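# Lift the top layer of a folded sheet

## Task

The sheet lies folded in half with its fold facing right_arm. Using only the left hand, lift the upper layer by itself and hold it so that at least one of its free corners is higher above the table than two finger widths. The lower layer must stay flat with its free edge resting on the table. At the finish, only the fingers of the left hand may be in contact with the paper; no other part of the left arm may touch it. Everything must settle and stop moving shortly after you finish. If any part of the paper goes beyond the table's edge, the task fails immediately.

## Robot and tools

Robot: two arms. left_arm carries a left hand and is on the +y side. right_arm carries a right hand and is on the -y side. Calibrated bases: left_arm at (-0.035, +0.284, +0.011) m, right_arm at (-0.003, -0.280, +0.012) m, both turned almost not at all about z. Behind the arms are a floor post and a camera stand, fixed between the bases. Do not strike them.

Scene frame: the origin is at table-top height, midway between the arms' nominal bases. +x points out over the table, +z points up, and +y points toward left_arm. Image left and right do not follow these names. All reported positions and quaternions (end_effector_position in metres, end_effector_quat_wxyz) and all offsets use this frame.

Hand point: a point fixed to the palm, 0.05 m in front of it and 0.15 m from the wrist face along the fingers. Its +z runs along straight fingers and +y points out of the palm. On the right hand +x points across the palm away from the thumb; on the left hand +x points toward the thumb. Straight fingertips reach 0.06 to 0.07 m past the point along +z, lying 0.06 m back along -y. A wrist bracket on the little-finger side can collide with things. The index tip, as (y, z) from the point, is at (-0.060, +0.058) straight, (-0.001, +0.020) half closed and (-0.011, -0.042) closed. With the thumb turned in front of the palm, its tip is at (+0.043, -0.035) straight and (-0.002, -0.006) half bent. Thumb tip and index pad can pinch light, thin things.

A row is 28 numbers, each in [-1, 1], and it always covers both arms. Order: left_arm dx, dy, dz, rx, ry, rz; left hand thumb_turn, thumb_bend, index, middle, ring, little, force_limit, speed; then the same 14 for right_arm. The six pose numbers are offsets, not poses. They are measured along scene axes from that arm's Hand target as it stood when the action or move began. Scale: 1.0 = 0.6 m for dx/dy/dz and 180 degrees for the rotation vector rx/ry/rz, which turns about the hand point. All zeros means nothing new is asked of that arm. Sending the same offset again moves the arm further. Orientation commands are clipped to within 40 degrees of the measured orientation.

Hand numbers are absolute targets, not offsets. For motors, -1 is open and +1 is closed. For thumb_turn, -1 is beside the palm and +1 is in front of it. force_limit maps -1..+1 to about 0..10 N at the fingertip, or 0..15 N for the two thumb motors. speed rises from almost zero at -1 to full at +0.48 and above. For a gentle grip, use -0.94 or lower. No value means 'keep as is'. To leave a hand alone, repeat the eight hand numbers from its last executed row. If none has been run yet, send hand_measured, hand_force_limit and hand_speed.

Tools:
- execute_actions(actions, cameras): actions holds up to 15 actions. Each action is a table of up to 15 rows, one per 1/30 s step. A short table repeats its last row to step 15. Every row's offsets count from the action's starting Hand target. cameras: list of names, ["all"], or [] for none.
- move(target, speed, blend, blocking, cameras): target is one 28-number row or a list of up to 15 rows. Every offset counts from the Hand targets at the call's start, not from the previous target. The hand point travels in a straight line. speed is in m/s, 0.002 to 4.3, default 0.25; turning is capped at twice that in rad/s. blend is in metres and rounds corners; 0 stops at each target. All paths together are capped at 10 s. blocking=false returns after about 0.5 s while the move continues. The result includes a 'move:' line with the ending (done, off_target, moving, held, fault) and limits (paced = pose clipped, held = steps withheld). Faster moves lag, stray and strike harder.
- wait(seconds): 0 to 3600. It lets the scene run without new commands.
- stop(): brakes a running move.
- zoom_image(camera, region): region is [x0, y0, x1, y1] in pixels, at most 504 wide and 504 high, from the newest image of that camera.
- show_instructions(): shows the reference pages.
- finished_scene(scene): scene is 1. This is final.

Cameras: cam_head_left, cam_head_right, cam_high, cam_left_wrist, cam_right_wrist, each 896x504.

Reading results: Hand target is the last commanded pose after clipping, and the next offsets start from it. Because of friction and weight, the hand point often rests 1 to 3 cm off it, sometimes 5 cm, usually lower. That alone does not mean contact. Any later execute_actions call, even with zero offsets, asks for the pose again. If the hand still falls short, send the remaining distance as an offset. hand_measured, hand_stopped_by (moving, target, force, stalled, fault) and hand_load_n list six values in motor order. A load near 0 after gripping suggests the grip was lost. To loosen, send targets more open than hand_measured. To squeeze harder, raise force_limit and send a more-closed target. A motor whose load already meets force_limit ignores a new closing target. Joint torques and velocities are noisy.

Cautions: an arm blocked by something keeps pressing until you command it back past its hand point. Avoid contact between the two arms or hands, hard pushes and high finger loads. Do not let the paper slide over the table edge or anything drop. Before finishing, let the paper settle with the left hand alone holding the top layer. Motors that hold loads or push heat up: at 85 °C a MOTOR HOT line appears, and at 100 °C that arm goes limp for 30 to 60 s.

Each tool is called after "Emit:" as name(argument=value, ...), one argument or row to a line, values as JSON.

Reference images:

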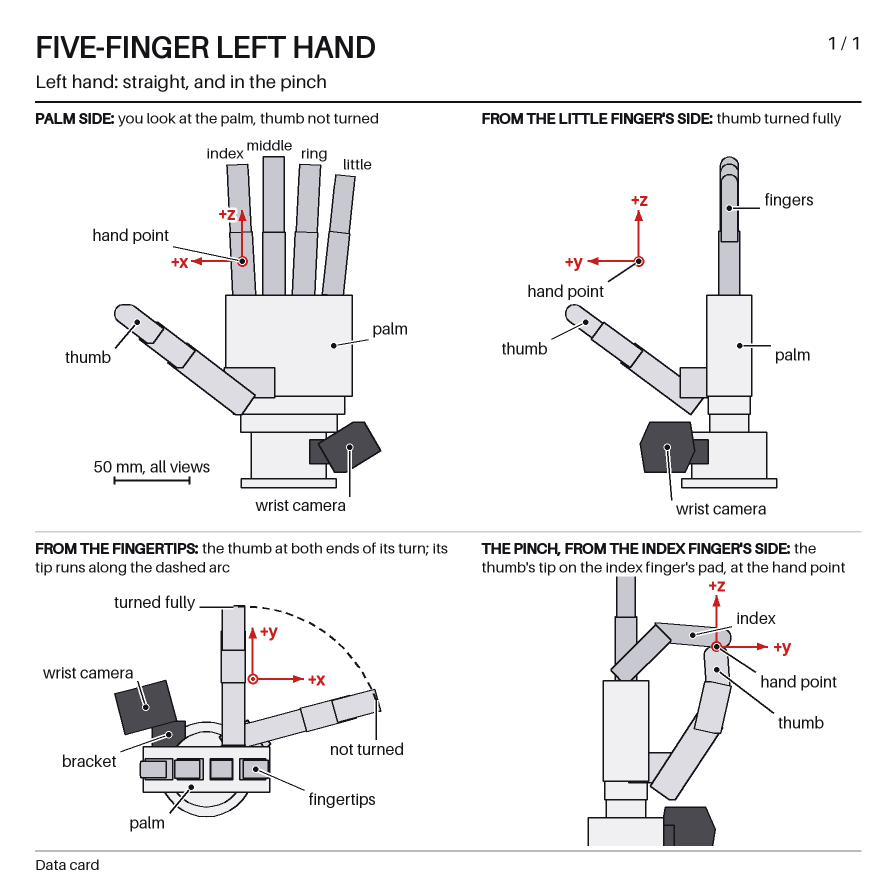

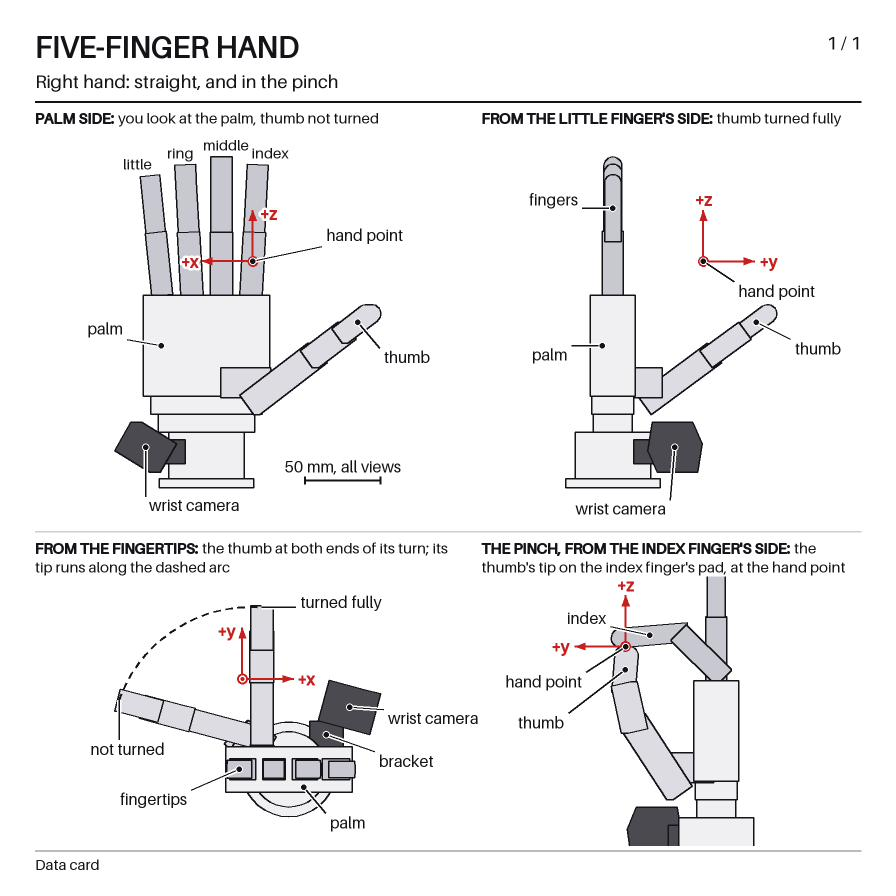

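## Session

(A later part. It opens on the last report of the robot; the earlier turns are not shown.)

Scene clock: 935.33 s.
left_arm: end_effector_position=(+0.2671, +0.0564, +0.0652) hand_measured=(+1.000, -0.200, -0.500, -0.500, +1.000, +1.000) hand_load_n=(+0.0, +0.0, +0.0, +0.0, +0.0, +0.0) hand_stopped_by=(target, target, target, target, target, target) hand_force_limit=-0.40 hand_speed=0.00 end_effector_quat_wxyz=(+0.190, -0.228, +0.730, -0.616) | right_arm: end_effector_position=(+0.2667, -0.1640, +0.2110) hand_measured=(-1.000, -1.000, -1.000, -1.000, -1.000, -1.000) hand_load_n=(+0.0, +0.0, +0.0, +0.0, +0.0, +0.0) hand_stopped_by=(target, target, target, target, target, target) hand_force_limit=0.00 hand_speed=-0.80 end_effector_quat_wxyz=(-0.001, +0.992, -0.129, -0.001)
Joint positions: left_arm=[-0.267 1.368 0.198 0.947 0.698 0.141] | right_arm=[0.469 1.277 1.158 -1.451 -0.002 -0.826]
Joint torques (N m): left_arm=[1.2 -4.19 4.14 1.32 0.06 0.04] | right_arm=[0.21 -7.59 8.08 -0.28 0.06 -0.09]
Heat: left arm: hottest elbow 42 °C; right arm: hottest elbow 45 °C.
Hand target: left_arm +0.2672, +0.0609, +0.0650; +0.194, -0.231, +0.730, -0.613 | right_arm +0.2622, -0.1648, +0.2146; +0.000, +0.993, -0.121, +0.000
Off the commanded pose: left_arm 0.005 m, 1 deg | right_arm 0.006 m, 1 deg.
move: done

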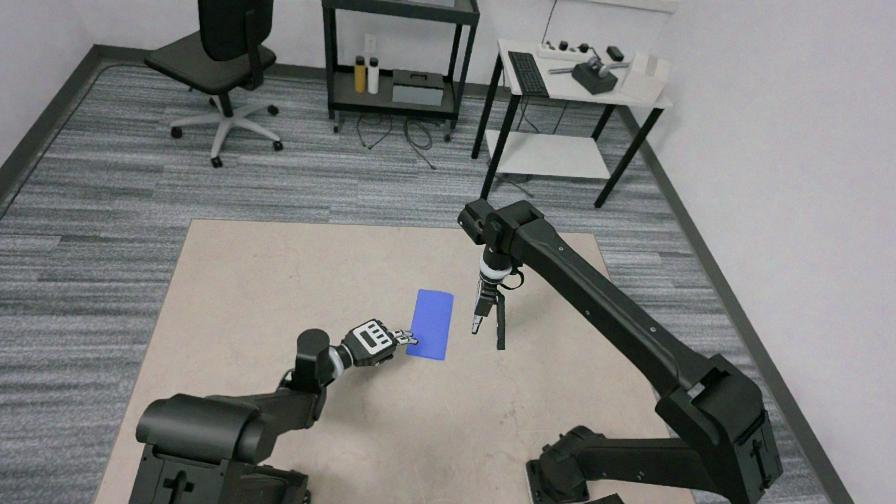

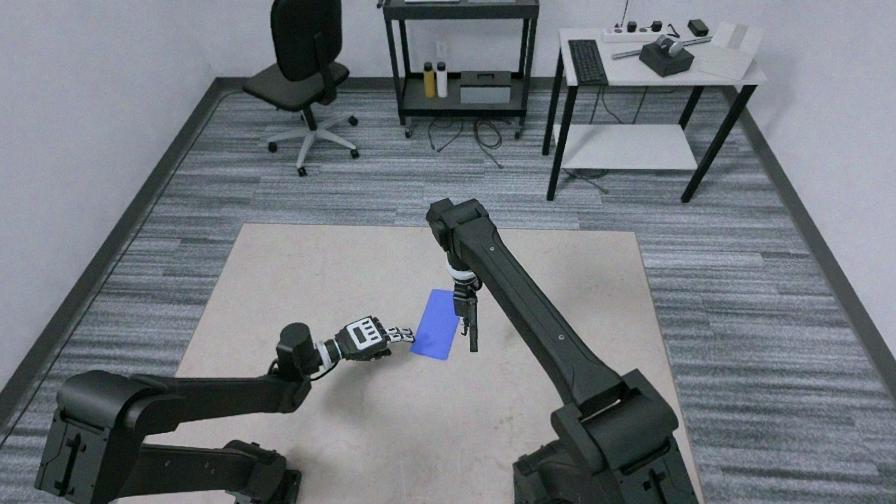

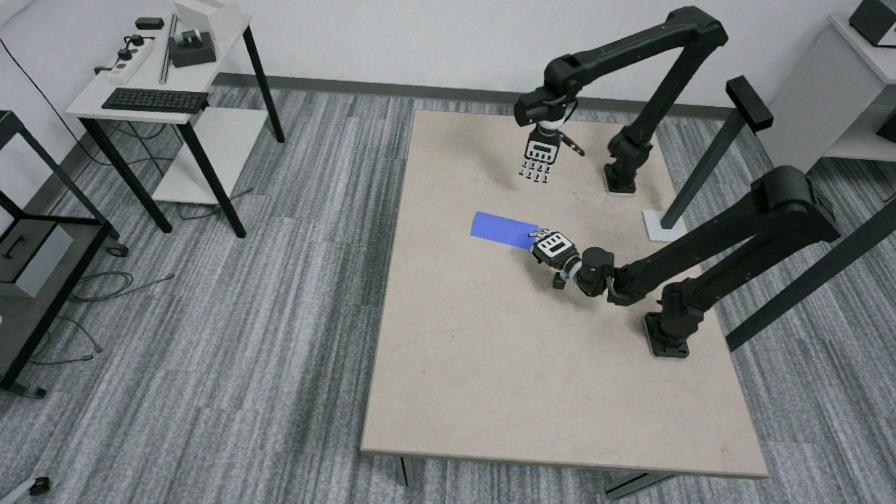

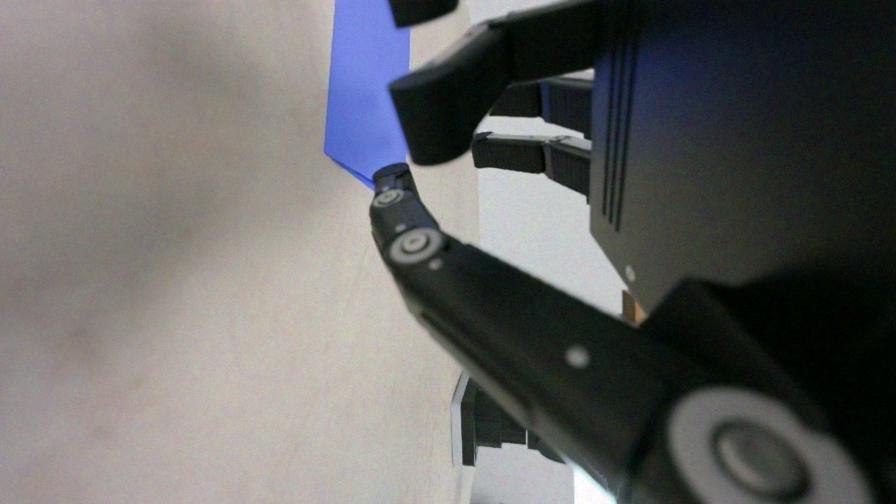

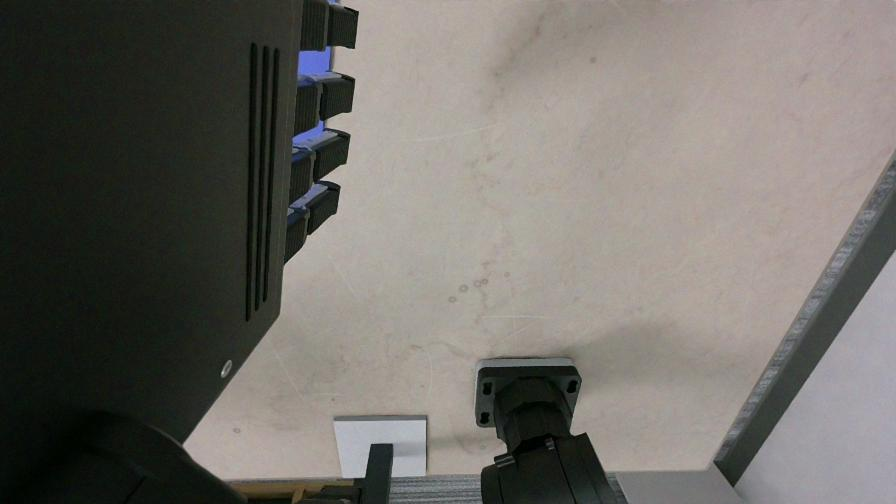

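Emit:
move(
  target=[0, 0, 0, 0, 0, 0, 1, -0.2, -0.5, -0.5, 1, 1, -0.4, 0, -0.0387, 0.09, -0.1, 0, 0, -0.5006, 1, -1, -1, -1, -1, -1, 0, 0],
  speed=0.2,
  cameras=["cam_right_wrist", "cam_high", "cam_head_right"],
)

Scene clock: 966.90 s.
left_arm: end_effector_position=(+0.2671, +0.0564, +0.0652) hand_measured=(+1.000, -0.200, -0.500, -0.500, +1.000, +1.000) hand_load_n=(+0.0, +0.0, +0.0, +0.0, +0.0, +0.0) hand_stopped_by=(target, target, target, target, target, target) hand_force_limit=-0.40 hand_speed=0.00 end_effector_quat_wxyz=(+0.190, -0.228, +0.730, -0.616) | right_arm: end_effector_position=(+0.2355, -0.1099, +0.1524) hand_measured=(+1.000, -1.000, -1.000, -1.000, -1.000, -1.000) hand_load_n=(+0.0, +0.0, +0.0, +0.0, +0.0, +0.0) hand_stopped_by=(target, target, target, target, target, target) hand_force_limit=0.00 hand_speed=0.00 end_effector_quat_wxyz=(-0.012, -0.621, +0.783, +0.004)
Joint positions: left_arm=[-0.267 1.368 0.198 0.947 0.698 0.141] | right_arm=[0.395 1.22 0.949 -1.325 -0.002 0.641]
Joint torques (N m): left_arm=[1.08 -4.25 4.11 1.31 0.07 0.04] | right_arm=[-0.97 -6.59 7.77 0.62 0.02 0.04]
Heat: left arm: hottest elbow 41 °C; right arm: hottest elbow 43 °C.
Hand target: left_arm +0.2672, +0.0609, +0.0650; +0.194, -0.231, +0.730, -0.613 | right_arm +0.2390, -0.1107, +0.1546; -0.001, -0.616, +0.788, +0.000
Off the commanded pose: left_arm 0.005 m, 1 deg | right_arm 0.004 m, 2 deg.
move: done
Images, in order (width x height): cam_head_right 896x504, cam_high 896x504, cam_right_wrist 896x504.

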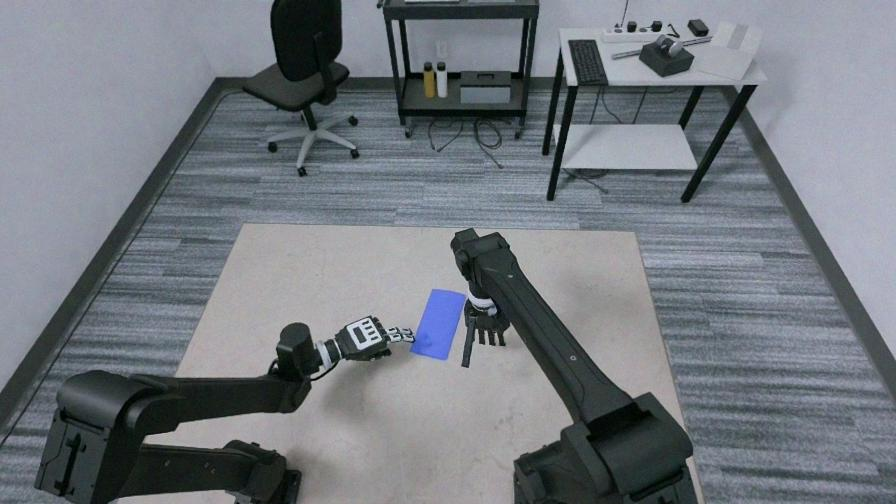

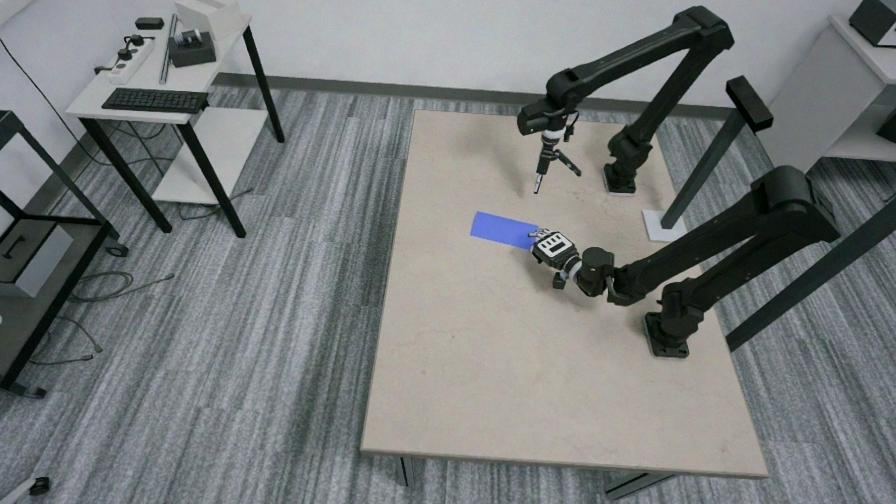

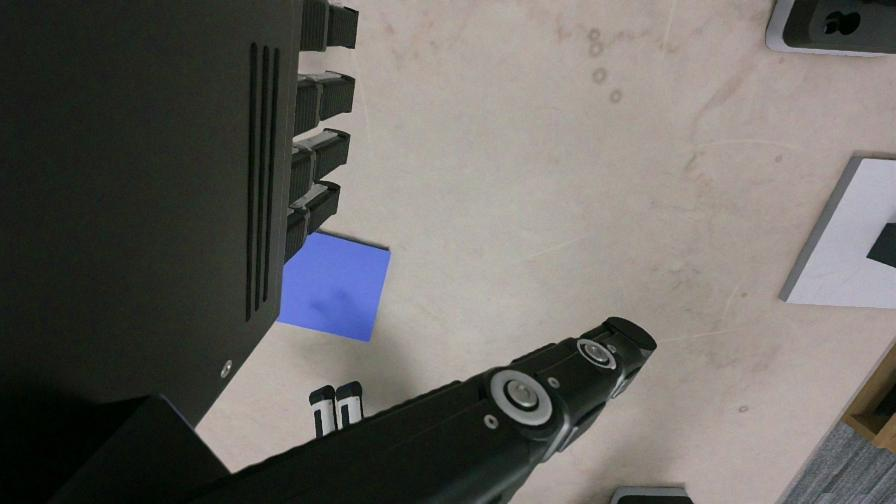

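Emit:
move(
  target=[0, 0, 0, 0, 0, 0, 1, -0.2, -0.5, -0.5, 1, 1, -0.4, 0, 0.0275, 0.11, -0.112, 0, 0, 0, 1, 1, -1, -1, -1, -1, 0, 0],
  speed=0.15,
  cameras=["cam_right_wrist", "cam_high", "cam_head_left"],
)

Emit:
zoom_image(
  camera="cam_right_wrist",
  region=[260, 140, 560, 400],
)

Scene clock: 1004.60 s.
left_arm: end_effector_position=(+0.2671, +0.0564, +0.0652) hand_measured=(+1.000, -0.200, -0.500, -0.500, +1.000, +1.000) hand_load_n=(+0.0, +0.0, +0.0, +0.0, +0.0, +0.0) hand_stopped_by=(target, target, target, target, target, target) hand_force_limit=-0.40 hand_speed=0.00 end_effector_quat_wxyz=(+0.190, -0.228, +0.730, -0.616) | right_arm: end_effector_position=(+0.2527, -0.0488, +0.0871) hand_measured=(+1.000, +0.972, -1.000, -1.000, -1.000, -1.000) hand_load_n=(+1.5, +18.5, +0.0, +0.0, +0.0, +0.0) hand_stopped_by=(target, force, target, target, target, target) hand_force_limit=0.00 hand_speed=0.00 end_effector_quat_wxyz=(-0.008, -0.616, +0.788, +0.001)
Joint positions: left_arm=[-0.267 1.368 0.198 0.947 0.698 0.141] | right_arm=[0.531 1.396 0.928 -1.118 0 0.791]
Joint torques (N m): left_arm=[1.14 -4.19 4.08 1.32 0.06 0.04] | right_arm=[-0.03 -7.18 7.62 0.65 -0.04 0.05]
Heat: left arm: hottest elbow 41 °C; right arm: hottest elbow 41 °C.
Hand target: left_arm +0.2672, +0.0609, +0.0650; +0.194, -0.231, +0.730, -0.613 | right_arm +0.2554, -0.0448, +0.0874; -0.001, -0.616, +0.788, +0.000
Off the commanded pose: left_arm 0.005 m, 1 deg | right_arm 0.005 m, 1 deg.
move: done
Images, in order (width x height): cam_head_left 896x504, cam_high 896x504, cam_right_wrist 896x504.

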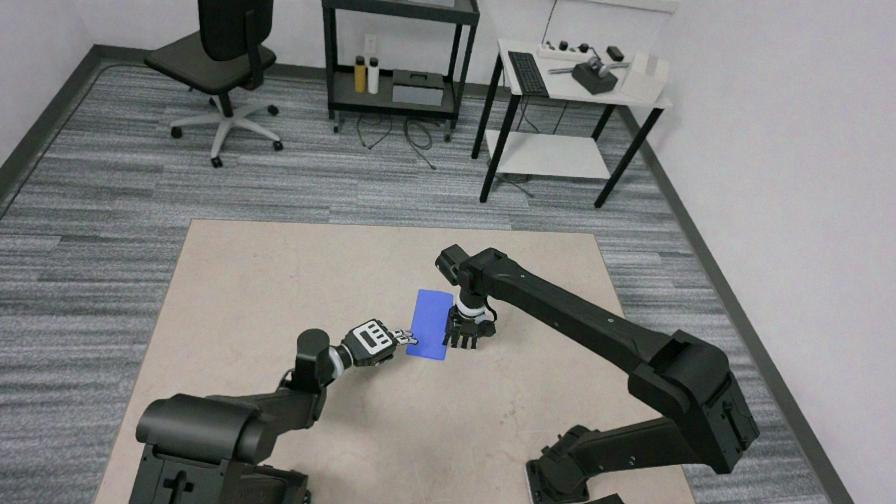

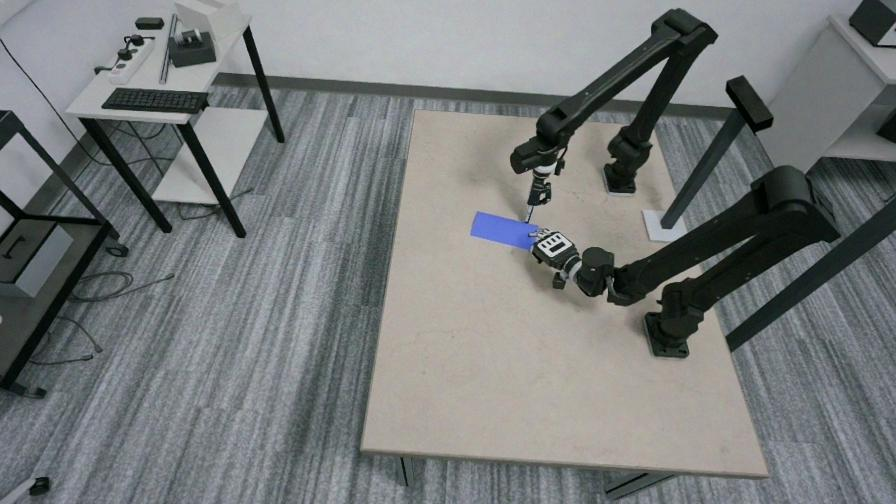

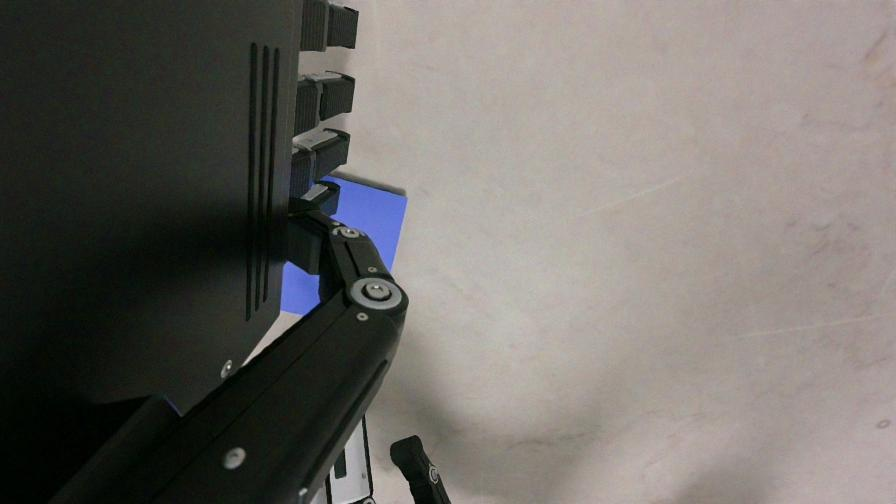

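Scaled by 1.680 from the camera's image (finer frame: 1280x720).

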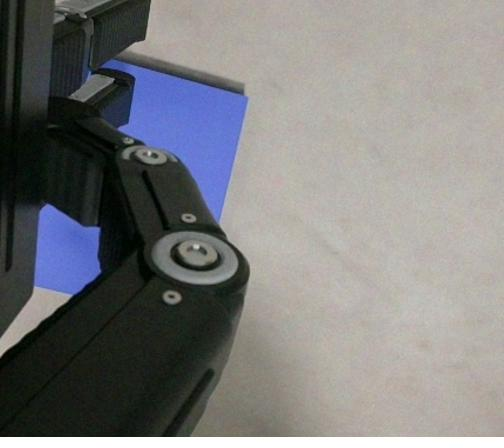

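Emit:
move(
  target=[
    [0, 0, 0, 0, 0, 0, 1, -0.2, -0.5, -0.5, 1, 1, -0.4, 0, 0, 0, 0, 0, 0, 0, 1, 0.5, -1, -1, -1, -1, 0, 0],
    [0, 0, 0, 0, 0, 0, 1, -0.2, -0.5, -0.5, 1, 1, -0.4, 0, 0, 0, -0.001, 0, 0, 0, -1, 0.5, -1, -1, -1, -1, 0, 0],
    [0, 0, 0, 0, 0, 0, 1, -0.2, -0.5, -0.5, 1, 1, -0.4, 0, 0, 0, -0.03, 0, 0, 0, -1, 0.5, -1, -1, -1, -1, 0, 0],
  ],
  speed=0.06,
  cameras=["cam_right_wrist", "cam_high", "cam_head_left"],
)

Emit:
zoom_image(
  camera="cam_right_wrist",
  region=[260, 140, 560, 400],
)

Scene clock: 1052.43 s.
left_arm: end_effector_position=(+0.2671, +0.0564, +0.0652) hand_measured=(+1.000, -0.200, -0.500, -0.500, +1.000, +1.000) hand_load_n=(+0.0, +0.5, +0.0, +0.0, +0.0, +0.0) hand_stopped_by=(target, target, target, target, target, target) hand_force_limit=-0.40 hand_speed=0.00 end_effector_quat_wxyz=(+0.190, -0.228, +0.730, -0.616) | right_arm: end_effector_position=(+0.2553, -0.0473, +0.0733) hand_measured=(-1.000, +0.500, -1.000, -1.000, -1.000, -1.000) hand_load_n=(+0.0, +0.0, +0.0, +0.0, +0.0, -0.5) hand_stopped_by=(target, target, target, target, target, target) hand_force_limit=0.00 hand_speed=0.00 end_effector_quat_wxyz=(-0.001, -0.616, +0.788, +0.000)
Joint positions: left_arm=[-0.267 1.368 0.198 0.947 0.698 0.141] | right_arm=[0.531 1.413 0.905 -1.065 0 0.792]
Joint torques (N m): left_arm=[1.14 -4.25 4.12 1.32 0.06 0.04] | right_arm=[-0.21 -6.71 7.05 0.68 -0.07 0.04]
Heat: left arm: hottest elbow 41 °C; right arm: hottest elbow 41 °C.
Hand target: left_arm +0.2672, +0.0609, +0.0650; +0.194, -0.231, +0.730, -0.613 | right_arm +0.2554, -0.0447, +0.0695; -0.001, -0.616, +0.788, +0.000
Off the commanded pose: left_arm 0.005 m, 1 deg | right_arm 0.005 m, 0 deg.
move: done
Images, in order (width x height): cam_head_left 896x504, cam_high 896x504, cam_right_wrist 896x504.

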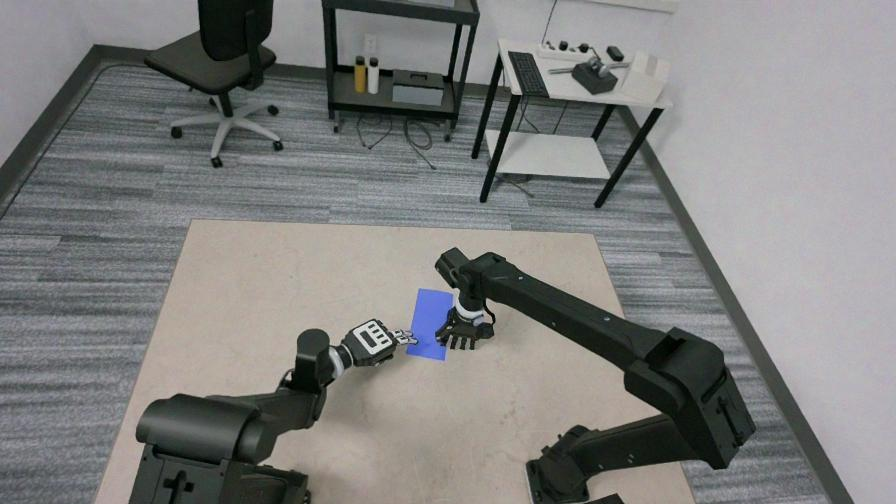

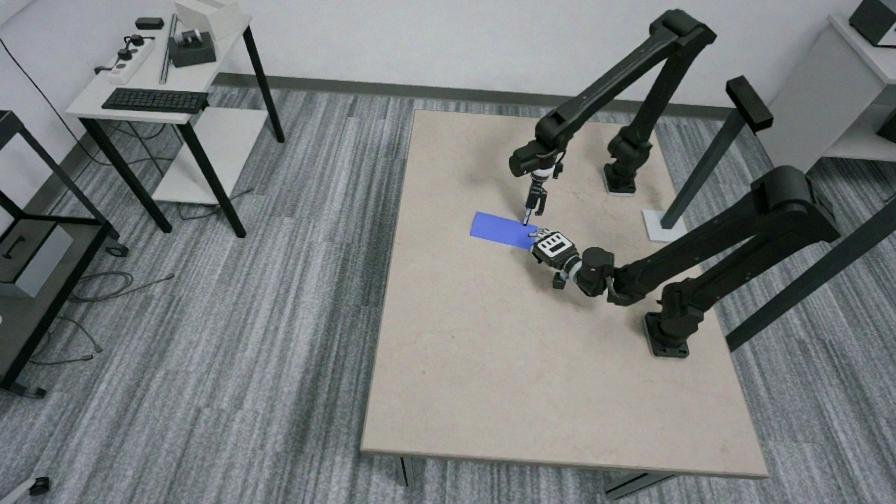

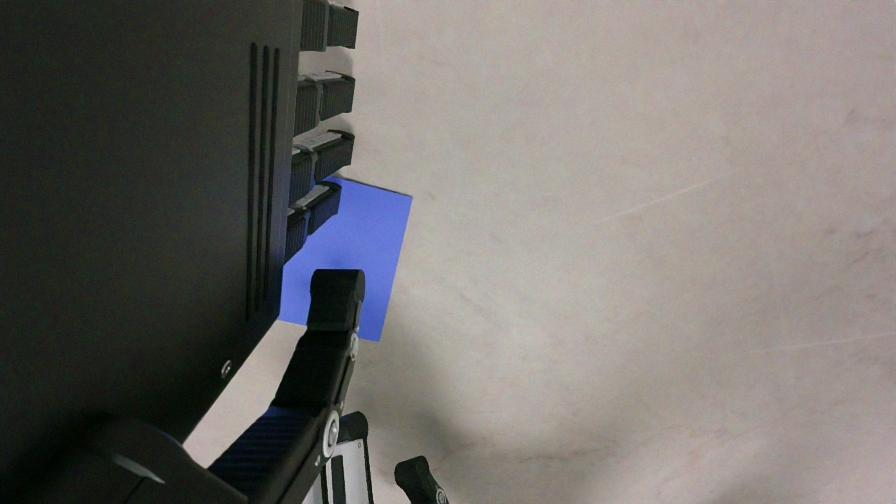

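Scaled by 1.680 from the camera's image (finer frame: 1280x720).

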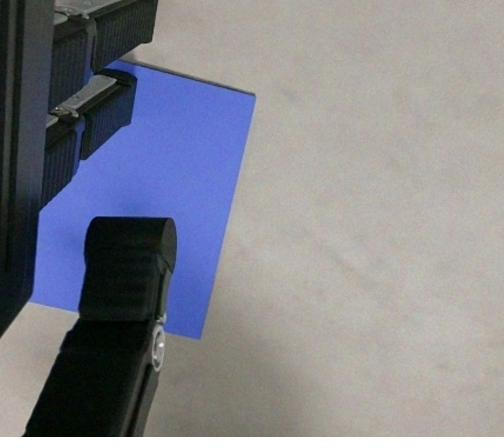

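Emit:
move(
  target=[
    [0, 0, 0, 0, 0, 0, 1, -0.2, -0.5, -0.5, 1, 1, -0.4, 0, 0, -0.0117, 0, 0, 0, 0, 1, 0.5, -1, -1, -1, -1, 0, 0],
    [0, 0, 0, 0, 0, 0, 1, -0.2, -0.5, -0.5, 1, 1, -0.4, 0, 0, -0.0117, -0.0133, 0, 0, 0, 1, -1, -1, -1, -1, -1, 0, 0],
  ],
  speed=0.05,
  cameras=["cam_right_wrist"],
)

Emit:
zoom_image(
  camera="cam_right_wrist",
  region=[280, 140, 480, 340],
)

Scene clock: 1094.80 s.
left_arm: end_effector_position=(+0.2671, +0.0564, +0.0652) hand_measured=(+1.000, -0.200, -0.500, -0.500, +1.000, +1.000) hand_load_n=(+0.0, +0.0, +0.0, +0.0, +0.0, +0.0) hand_stopped_by=(target, target, target, target, target, target) hand_force_limit=-0.40 hand_speed=0.00 end_effector_quat_wxyz=(+0.190, -0.228, +0.730, -0.616) | right_arm: end_effector_position=(+0.2550, -0.0475, +0.0728) hand_measured=(+1.000, -1.000, -1.000, -1.000, -1.000, -1.000) hand_load_n=(+0.0, +0.0, +0.0, -1.5, +0.0, +0.0) hand_stopped_by=(target, target, target, target, target, target) hand_force_limit=0.00 hand_speed=0.00 end_effector_quat_wxyz=(+0.001, -0.618, +0.786, +0.000)
Joint positions: left_arm=[-0.267 1.368 0.198 0.947 0.698 0.141] | right_arm=[0.531 1.41 0.9 -1.058 0 0.787]
Joint torques (N m): left_arm=[1.08 -4.19 4.1 1.32 0.07 0.04] | right_arm=[-1.2 -6.18 5.7 1.35 -0.06 -0.08]
Heat: left arm: hottest elbow 41 °C; right arm: hottest elbow 40 °C.
Hand target: left_arm +0.2672, +0.0609, +0.0650; +0.194, -0.231, +0.730, -0.613 | right_arm +0.2554, -0.0517, +0.0615; +0.000, -0.616, +0.788, +0.000
Off the commanded pose: left_arm 0.005 m, 1 deg | right_arm 0.012 m, 0 deg.
move: off_target (right_arm); target 2's new numbers were sent with right_arm's hand 0.012 m and 0 deg from that target

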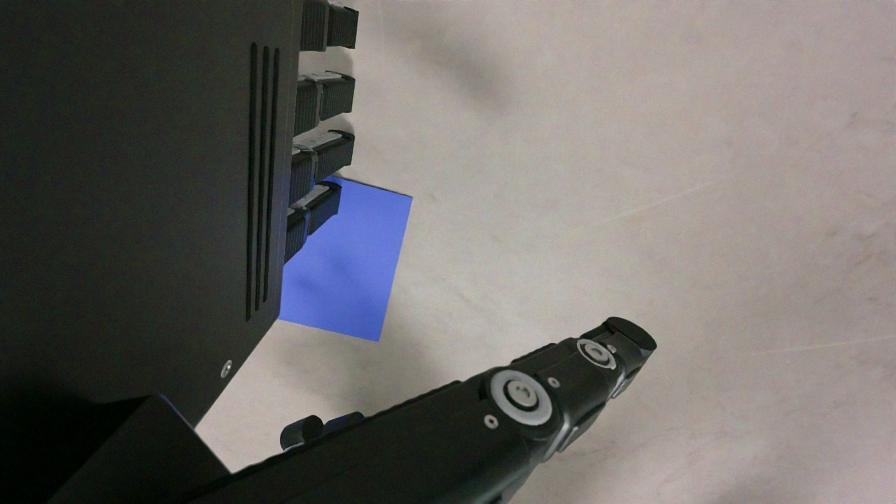

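Scaled by 2.520 from the camera's image (finer frame: 1280x720).

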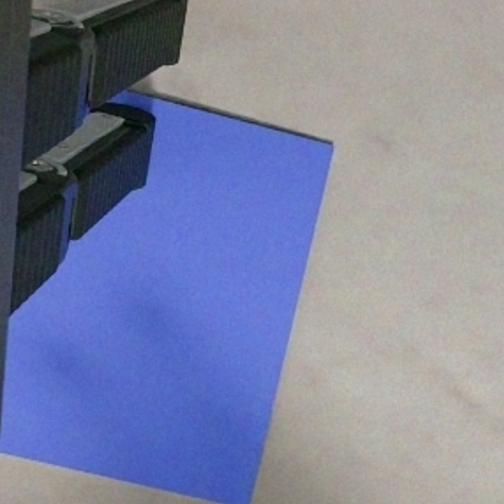

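Emit:
move(
  target=[
    [0, 0, 0, 0, 0, 0, 1, -0.2, -0.5, -0.5, 1, 1, -0.4, 0, 0, 0, 0.042, 0, 0, 0, 1, -1, -1, -1, -1, -1, 0, 0],
    [0, 0, 0, 0, 0, 0, 1, -0.2, -0.5, -0.5, 1, 1, -0.4, 0, 0, 0, 0.042, 0, 0, 0, 1, -1, -1, -0.3, -0.3, -0.3, 0, 0],
    [0, 0, 0, 0, 0, 0, 1, -0.2, -0.5, -0.5, 1, 1, -0.4, 0, 0, 0, 0.0, 0, 0, 0, 1, -1, -1, -0.3, -0.3, -0.3, 0, 0],
  ],
  speed=0.05,
  cameras=["cam_right_wrist"],
)

Emit:
zoom_image(
  camera="cam_right_wrist",
  region=[280, 140, 480, 340],
)

Scene clock: 1122.80 s.
left_arm: end_effector_position=(+0.2671, +0.0564, +0.0652) hand_measured=(+1.000, -0.200, -0.500, -0.500, +1.000, +1.000) hand_load_n=(+0.0, +0.0, +0.0, +0.0, +0.0, +0.0) hand_stopped_by=(target, target, target, target, target, target) hand_force_limit=-0.40 hand_speed=0.00 end_effector_quat_wxyz=(+0.190, -0.228, +0.730, -0.616) | right_arm: end_effector_position=(+0.2539, -0.0488, +0.0689) hand_measured=(+1.000, -1.000, -1.000, -0.300, -0.300, -0.300) hand_load_n=(+0.5, +0.0, -0.5, +0.0, +0.0, +0.0) hand_stopped_by=(target, target, target, target, target, target) hand_force_limit=0.00 hand_speed=0.00 end_effector_quat_wxyz=(+0.002, -0.617, +0.787, +0.000)
Joint positions: left_arm=[-0.267 1.368 0.198 0.947 0.698 0.141] | right_arm=[0.53 1.41 0.888 -1.045 0 0.787]
Joint torques (N m): left_arm=[1.03 -4.13 4.12 1.32 0.07 0.04] | right_arm=[-1.14 -6.18 6.58 0.83 -0.06 -0.09]
Heat: left arm: hottest elbow 41 °C; right arm: hottest elbow 39 °C.
Hand target: left_arm +0.2672, +0.0609, +0.0650; +0.194, -0.231, +0.730, -0.613 | right_arm +0.2555, -0.0517, +0.0615; -0.001, -0.616, +0.788, +0.000
Off the commanded pose: left_arm 0.005 m, 1 deg | right_arm 0.008 m, 0 deg.
move: done; target 2's new numbers were sent with right_arm's hand 0.014 m and 1 deg from that target

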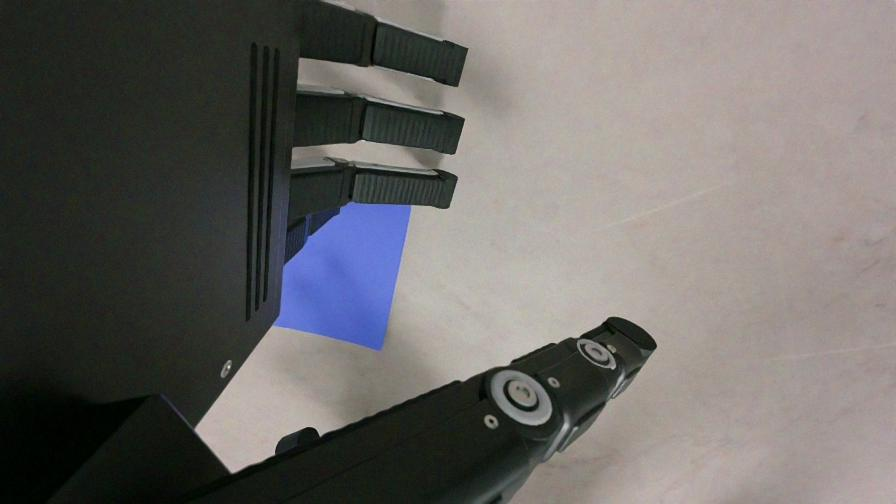

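Scaled by 2.520 from the camera's image (finer frame: 1280x720).

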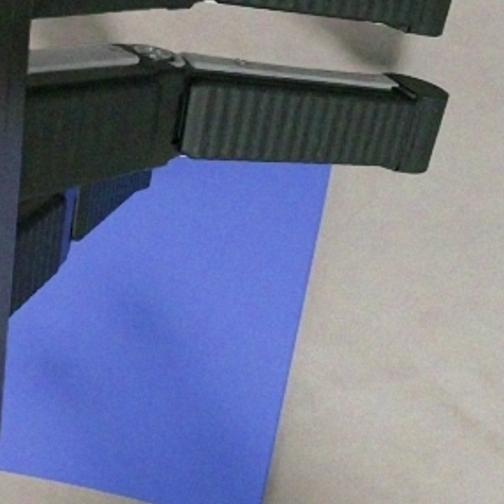

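Emit:
move(
  target=[0, 0, 0, 0, 0, 0, 1, -0.2, -0.5, -0.5, 1, 1, -0.4, 0, 0, -0.003, -0.012, 0, 0, 0, 1, -1, -1, -0.3, -0.3, -0.3, 0, 0],
  speed=0.05,
  cameras=["cam_right_wrist", "cam_high"],
)

Emit:
zoom_image(
  camera="cam_high",
  region=[440, 160, 600, 280],
)

Scene clock: 1131.93 s.
left_arm: end_effector_position=(+0.2671, +0.0564, +0.0652) hand_measured=(+1.000, -0.200, -0.500, -0.500, +1.000, +1.000) hand_load_n=(+0.0, +0.0, +0.0, +0.0, +0.0, +0.0) hand_stopped_by=(target, target, target, target, target, target) hand_force_limit=-0.40 hand_speed=0.00 end_effector_quat_wxyz=(+0.190, -0.228, +0.730, -0.616) | right_arm: end_effector_position=(+0.2565, -0.0484, +0.0682) hand_measured=(+1.000, -1.000, -1.000, -0.300, -0.300, -0.300) hand_load_n=(+0.0, +0.0, -1.5, +0.0, +0.0, +0.0) hand_stopped_by=(target, target, target, target, target, target) hand_force_limit=0.00 hand_speed=0.00 end_effector_quat_wxyz=(+0.008, -0.618, +0.786, -0.001)
Joint positions: left_arm=[-0.267 1.368 0.198 0.947 0.698 0.141] | right_arm=[0.527 1.41 0.887 -1.032 0 0.783]
Joint torques (N m): left_arm=[1.2 -4.13 4.12 1.29 0.06 0.04] | right_arm=[-1.2 -5.54 5.68 1.22 -0.07 -0.07]
Heat: left arm: hottest elbow 41 °C; right arm: hottest elbow 39 °C.
Hand target: left_arm +0.2672, +0.0609, +0.0650; +0.194, -0.231, +0.730, -0.613 | right_arm +0.2553, -0.0535, +0.0542; -0.001, -0.616, +0.788, +0.000
Off the commanded pose: left_arm 0.005 m, 1 deg | right_arm 0.015 m, 1 deg.
move: off_target (right_arm)
Images, in order (width x height): cam_high 896x504, cam_right_wrist 896x504.

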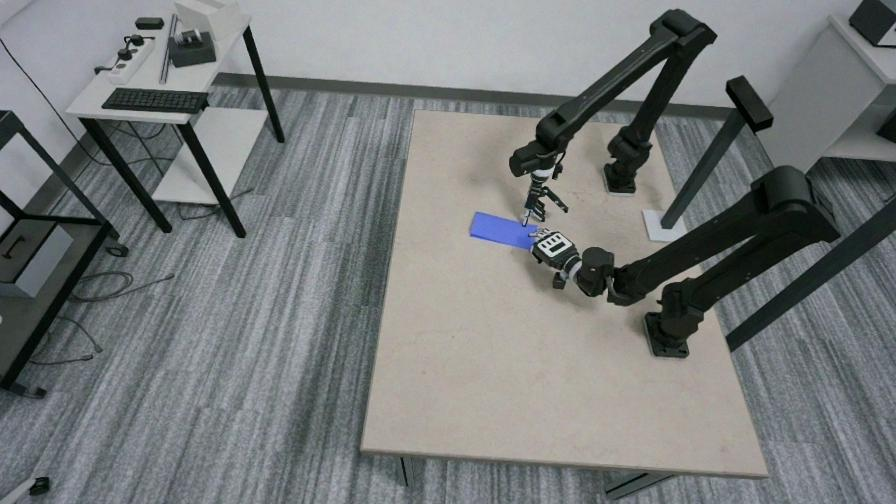

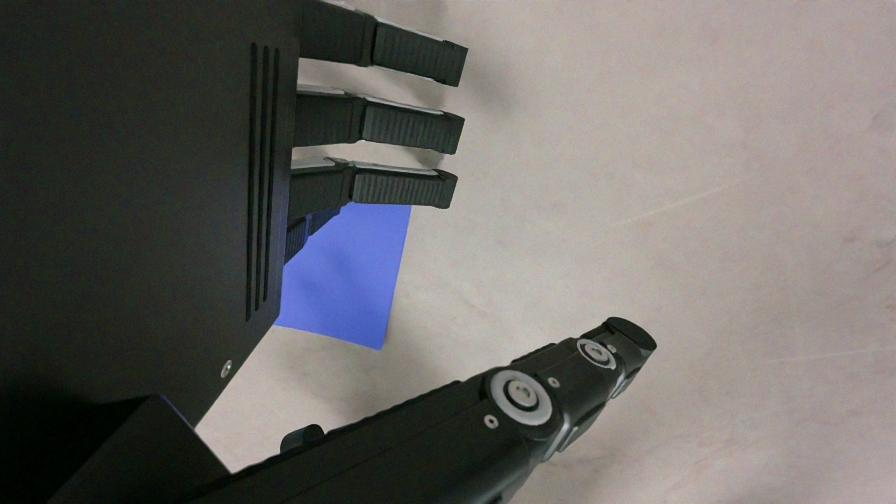

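Scaled by 3.150 from the camera's image (finer frame: 1280x720).

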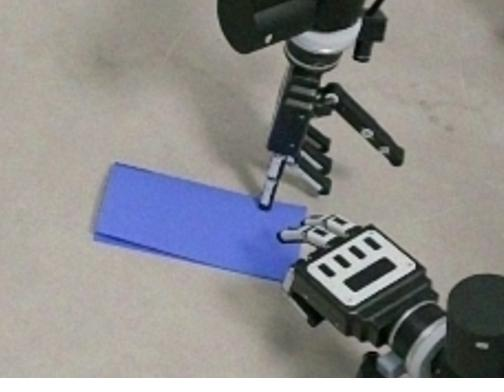

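Emit:
move(
  target=[
    [0, 0, 0, 0, 0, 0, 1, -0.2, -0.2, -0.2, 1, 1, -0.4, 0, 0, 0, 0.05, 0, 0, 0, 1, -1, -1, -0.3, -0.3, -0.3, 0, 0],
    [0, 0, 0, 0, 0, 0, 1, -0.2, -0.2, -0.2, 1, 1, -0.4, 0, 0.0483, -0.0117, 0.05, 0, 0, 0, 1, -1, -1, -0.3, -0.3, -0.3, 0, 0],
    [0, 0, 0, 0, 0, 0, 1, -0.2, -0.2, -0.2, 1, 1, -0.4, 0, 0.0483, -0.0117, 0.01, 0, 0, 0, 1, -1, -1, -0.3, -0.3, -0.3, 0, 0],
  ],
  speed=0.06,
  cameras=["cam_right_wrist", "cam_high"],
)

Emit:
zoom_image(
  camera="cam_high",
  region=[440, 160, 600, 280],
)

Scene clock: 1197.03 s.
left_arm: end_effector_position=(+0.2670, +0.0564, +0.0651) hand_measured=(+1.000, -0.200, -0.200, -0.200, +1.000, +1.000) hand_load_n=(+0.0, +0.0, +0.0, +0.0, +0.0, +0.0) hand_stopped_by=(target, target, target, target, target, target) hand_force_limit=-0.40 hand_speed=0.00 end_effector_quat_wxyz=(+0.189, -0.228, +0.730, -0.616) | right_arm: end_effector_position=(+0.2741, -0.0629, +0.0691) hand_measured=(+1.000, -1.000, -1.000, -0.300, -0.300, -0.300) hand_load_n=(+0.0, +0.0, -1.5, +0.0, +0.0, +0.0) hand_stopped_by=(target, target, target, target, target, target) hand_force_limit=0.00 hand_speed=0.00 end_effector_quat_wxyz=(-0.001, -0.617, +0.787, +0.000)
Joint positions: left_arm=[-0.267 1.368 0.198 0.946 0.698 0.141] | right_arm=[0.469 1.442 0.922 -1.054 0 0.727]
Joint torques (N m): left_arm=[1.2 -4.13 4.12 1.32 0.06 0.04] | right_arm=[-0.97 -5.01 8.2 1.18 -0.06 -0.08]
Motor temperatures (°C): left_arm=[30 39 41 31 30 31] | right_arm=[34 37 38 32 34 34]
Heat: left arm: hottest elbow 41 °C; right arm: hottest elbow 38 °C.
Hand target: left_arm +0.2672, +0.0609, +0.0649; +0.194, -0.231, +0.730, -0.613 | right_arm +0.2843, -0.0605, +0.0602; -0.001, -0.616, +0.788, +0.000
Off the commanded pose: left_arm 0.005 m, 1 deg | right_arm 0.014 m, 0 deg.
move: off_target (right_arm)
Images, in order (width x height): cam_high 896x504, cam_right_wrist 896x504.

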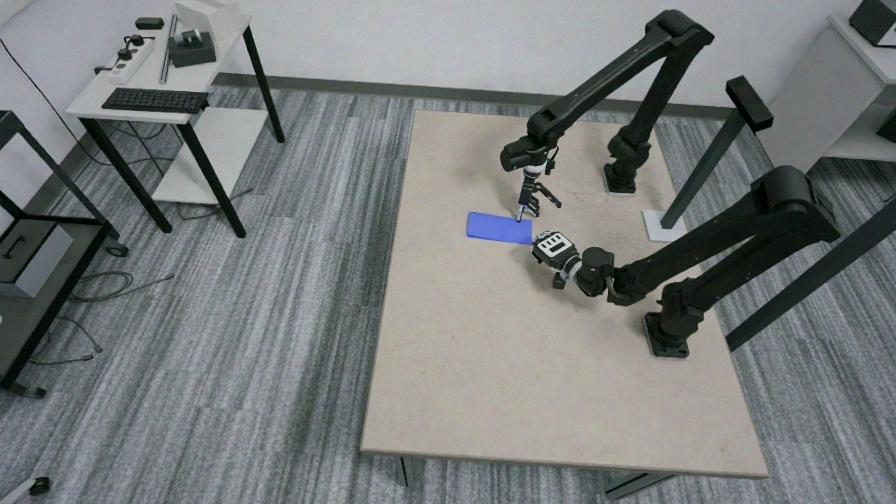

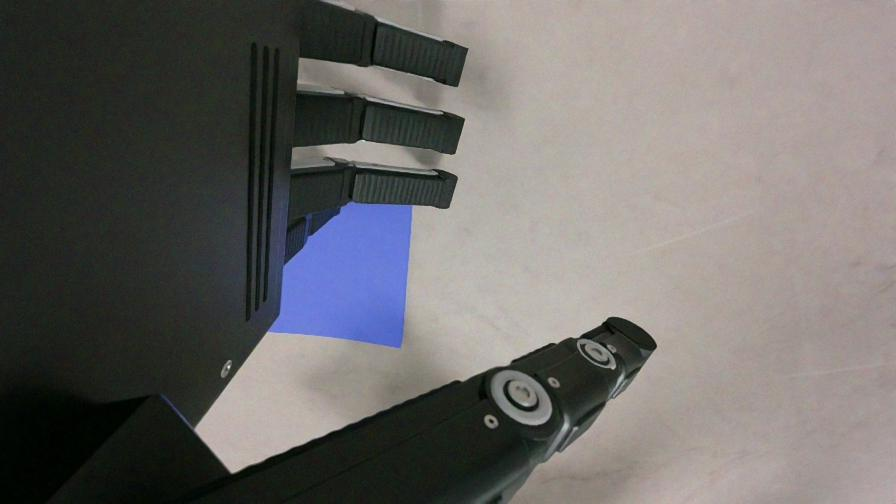

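Scaled by 3.150 from the camera's image (finer frame: 1280x720).

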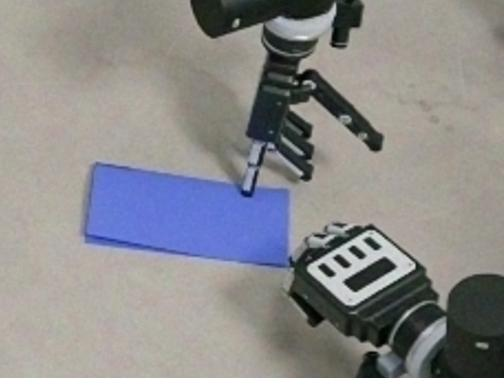

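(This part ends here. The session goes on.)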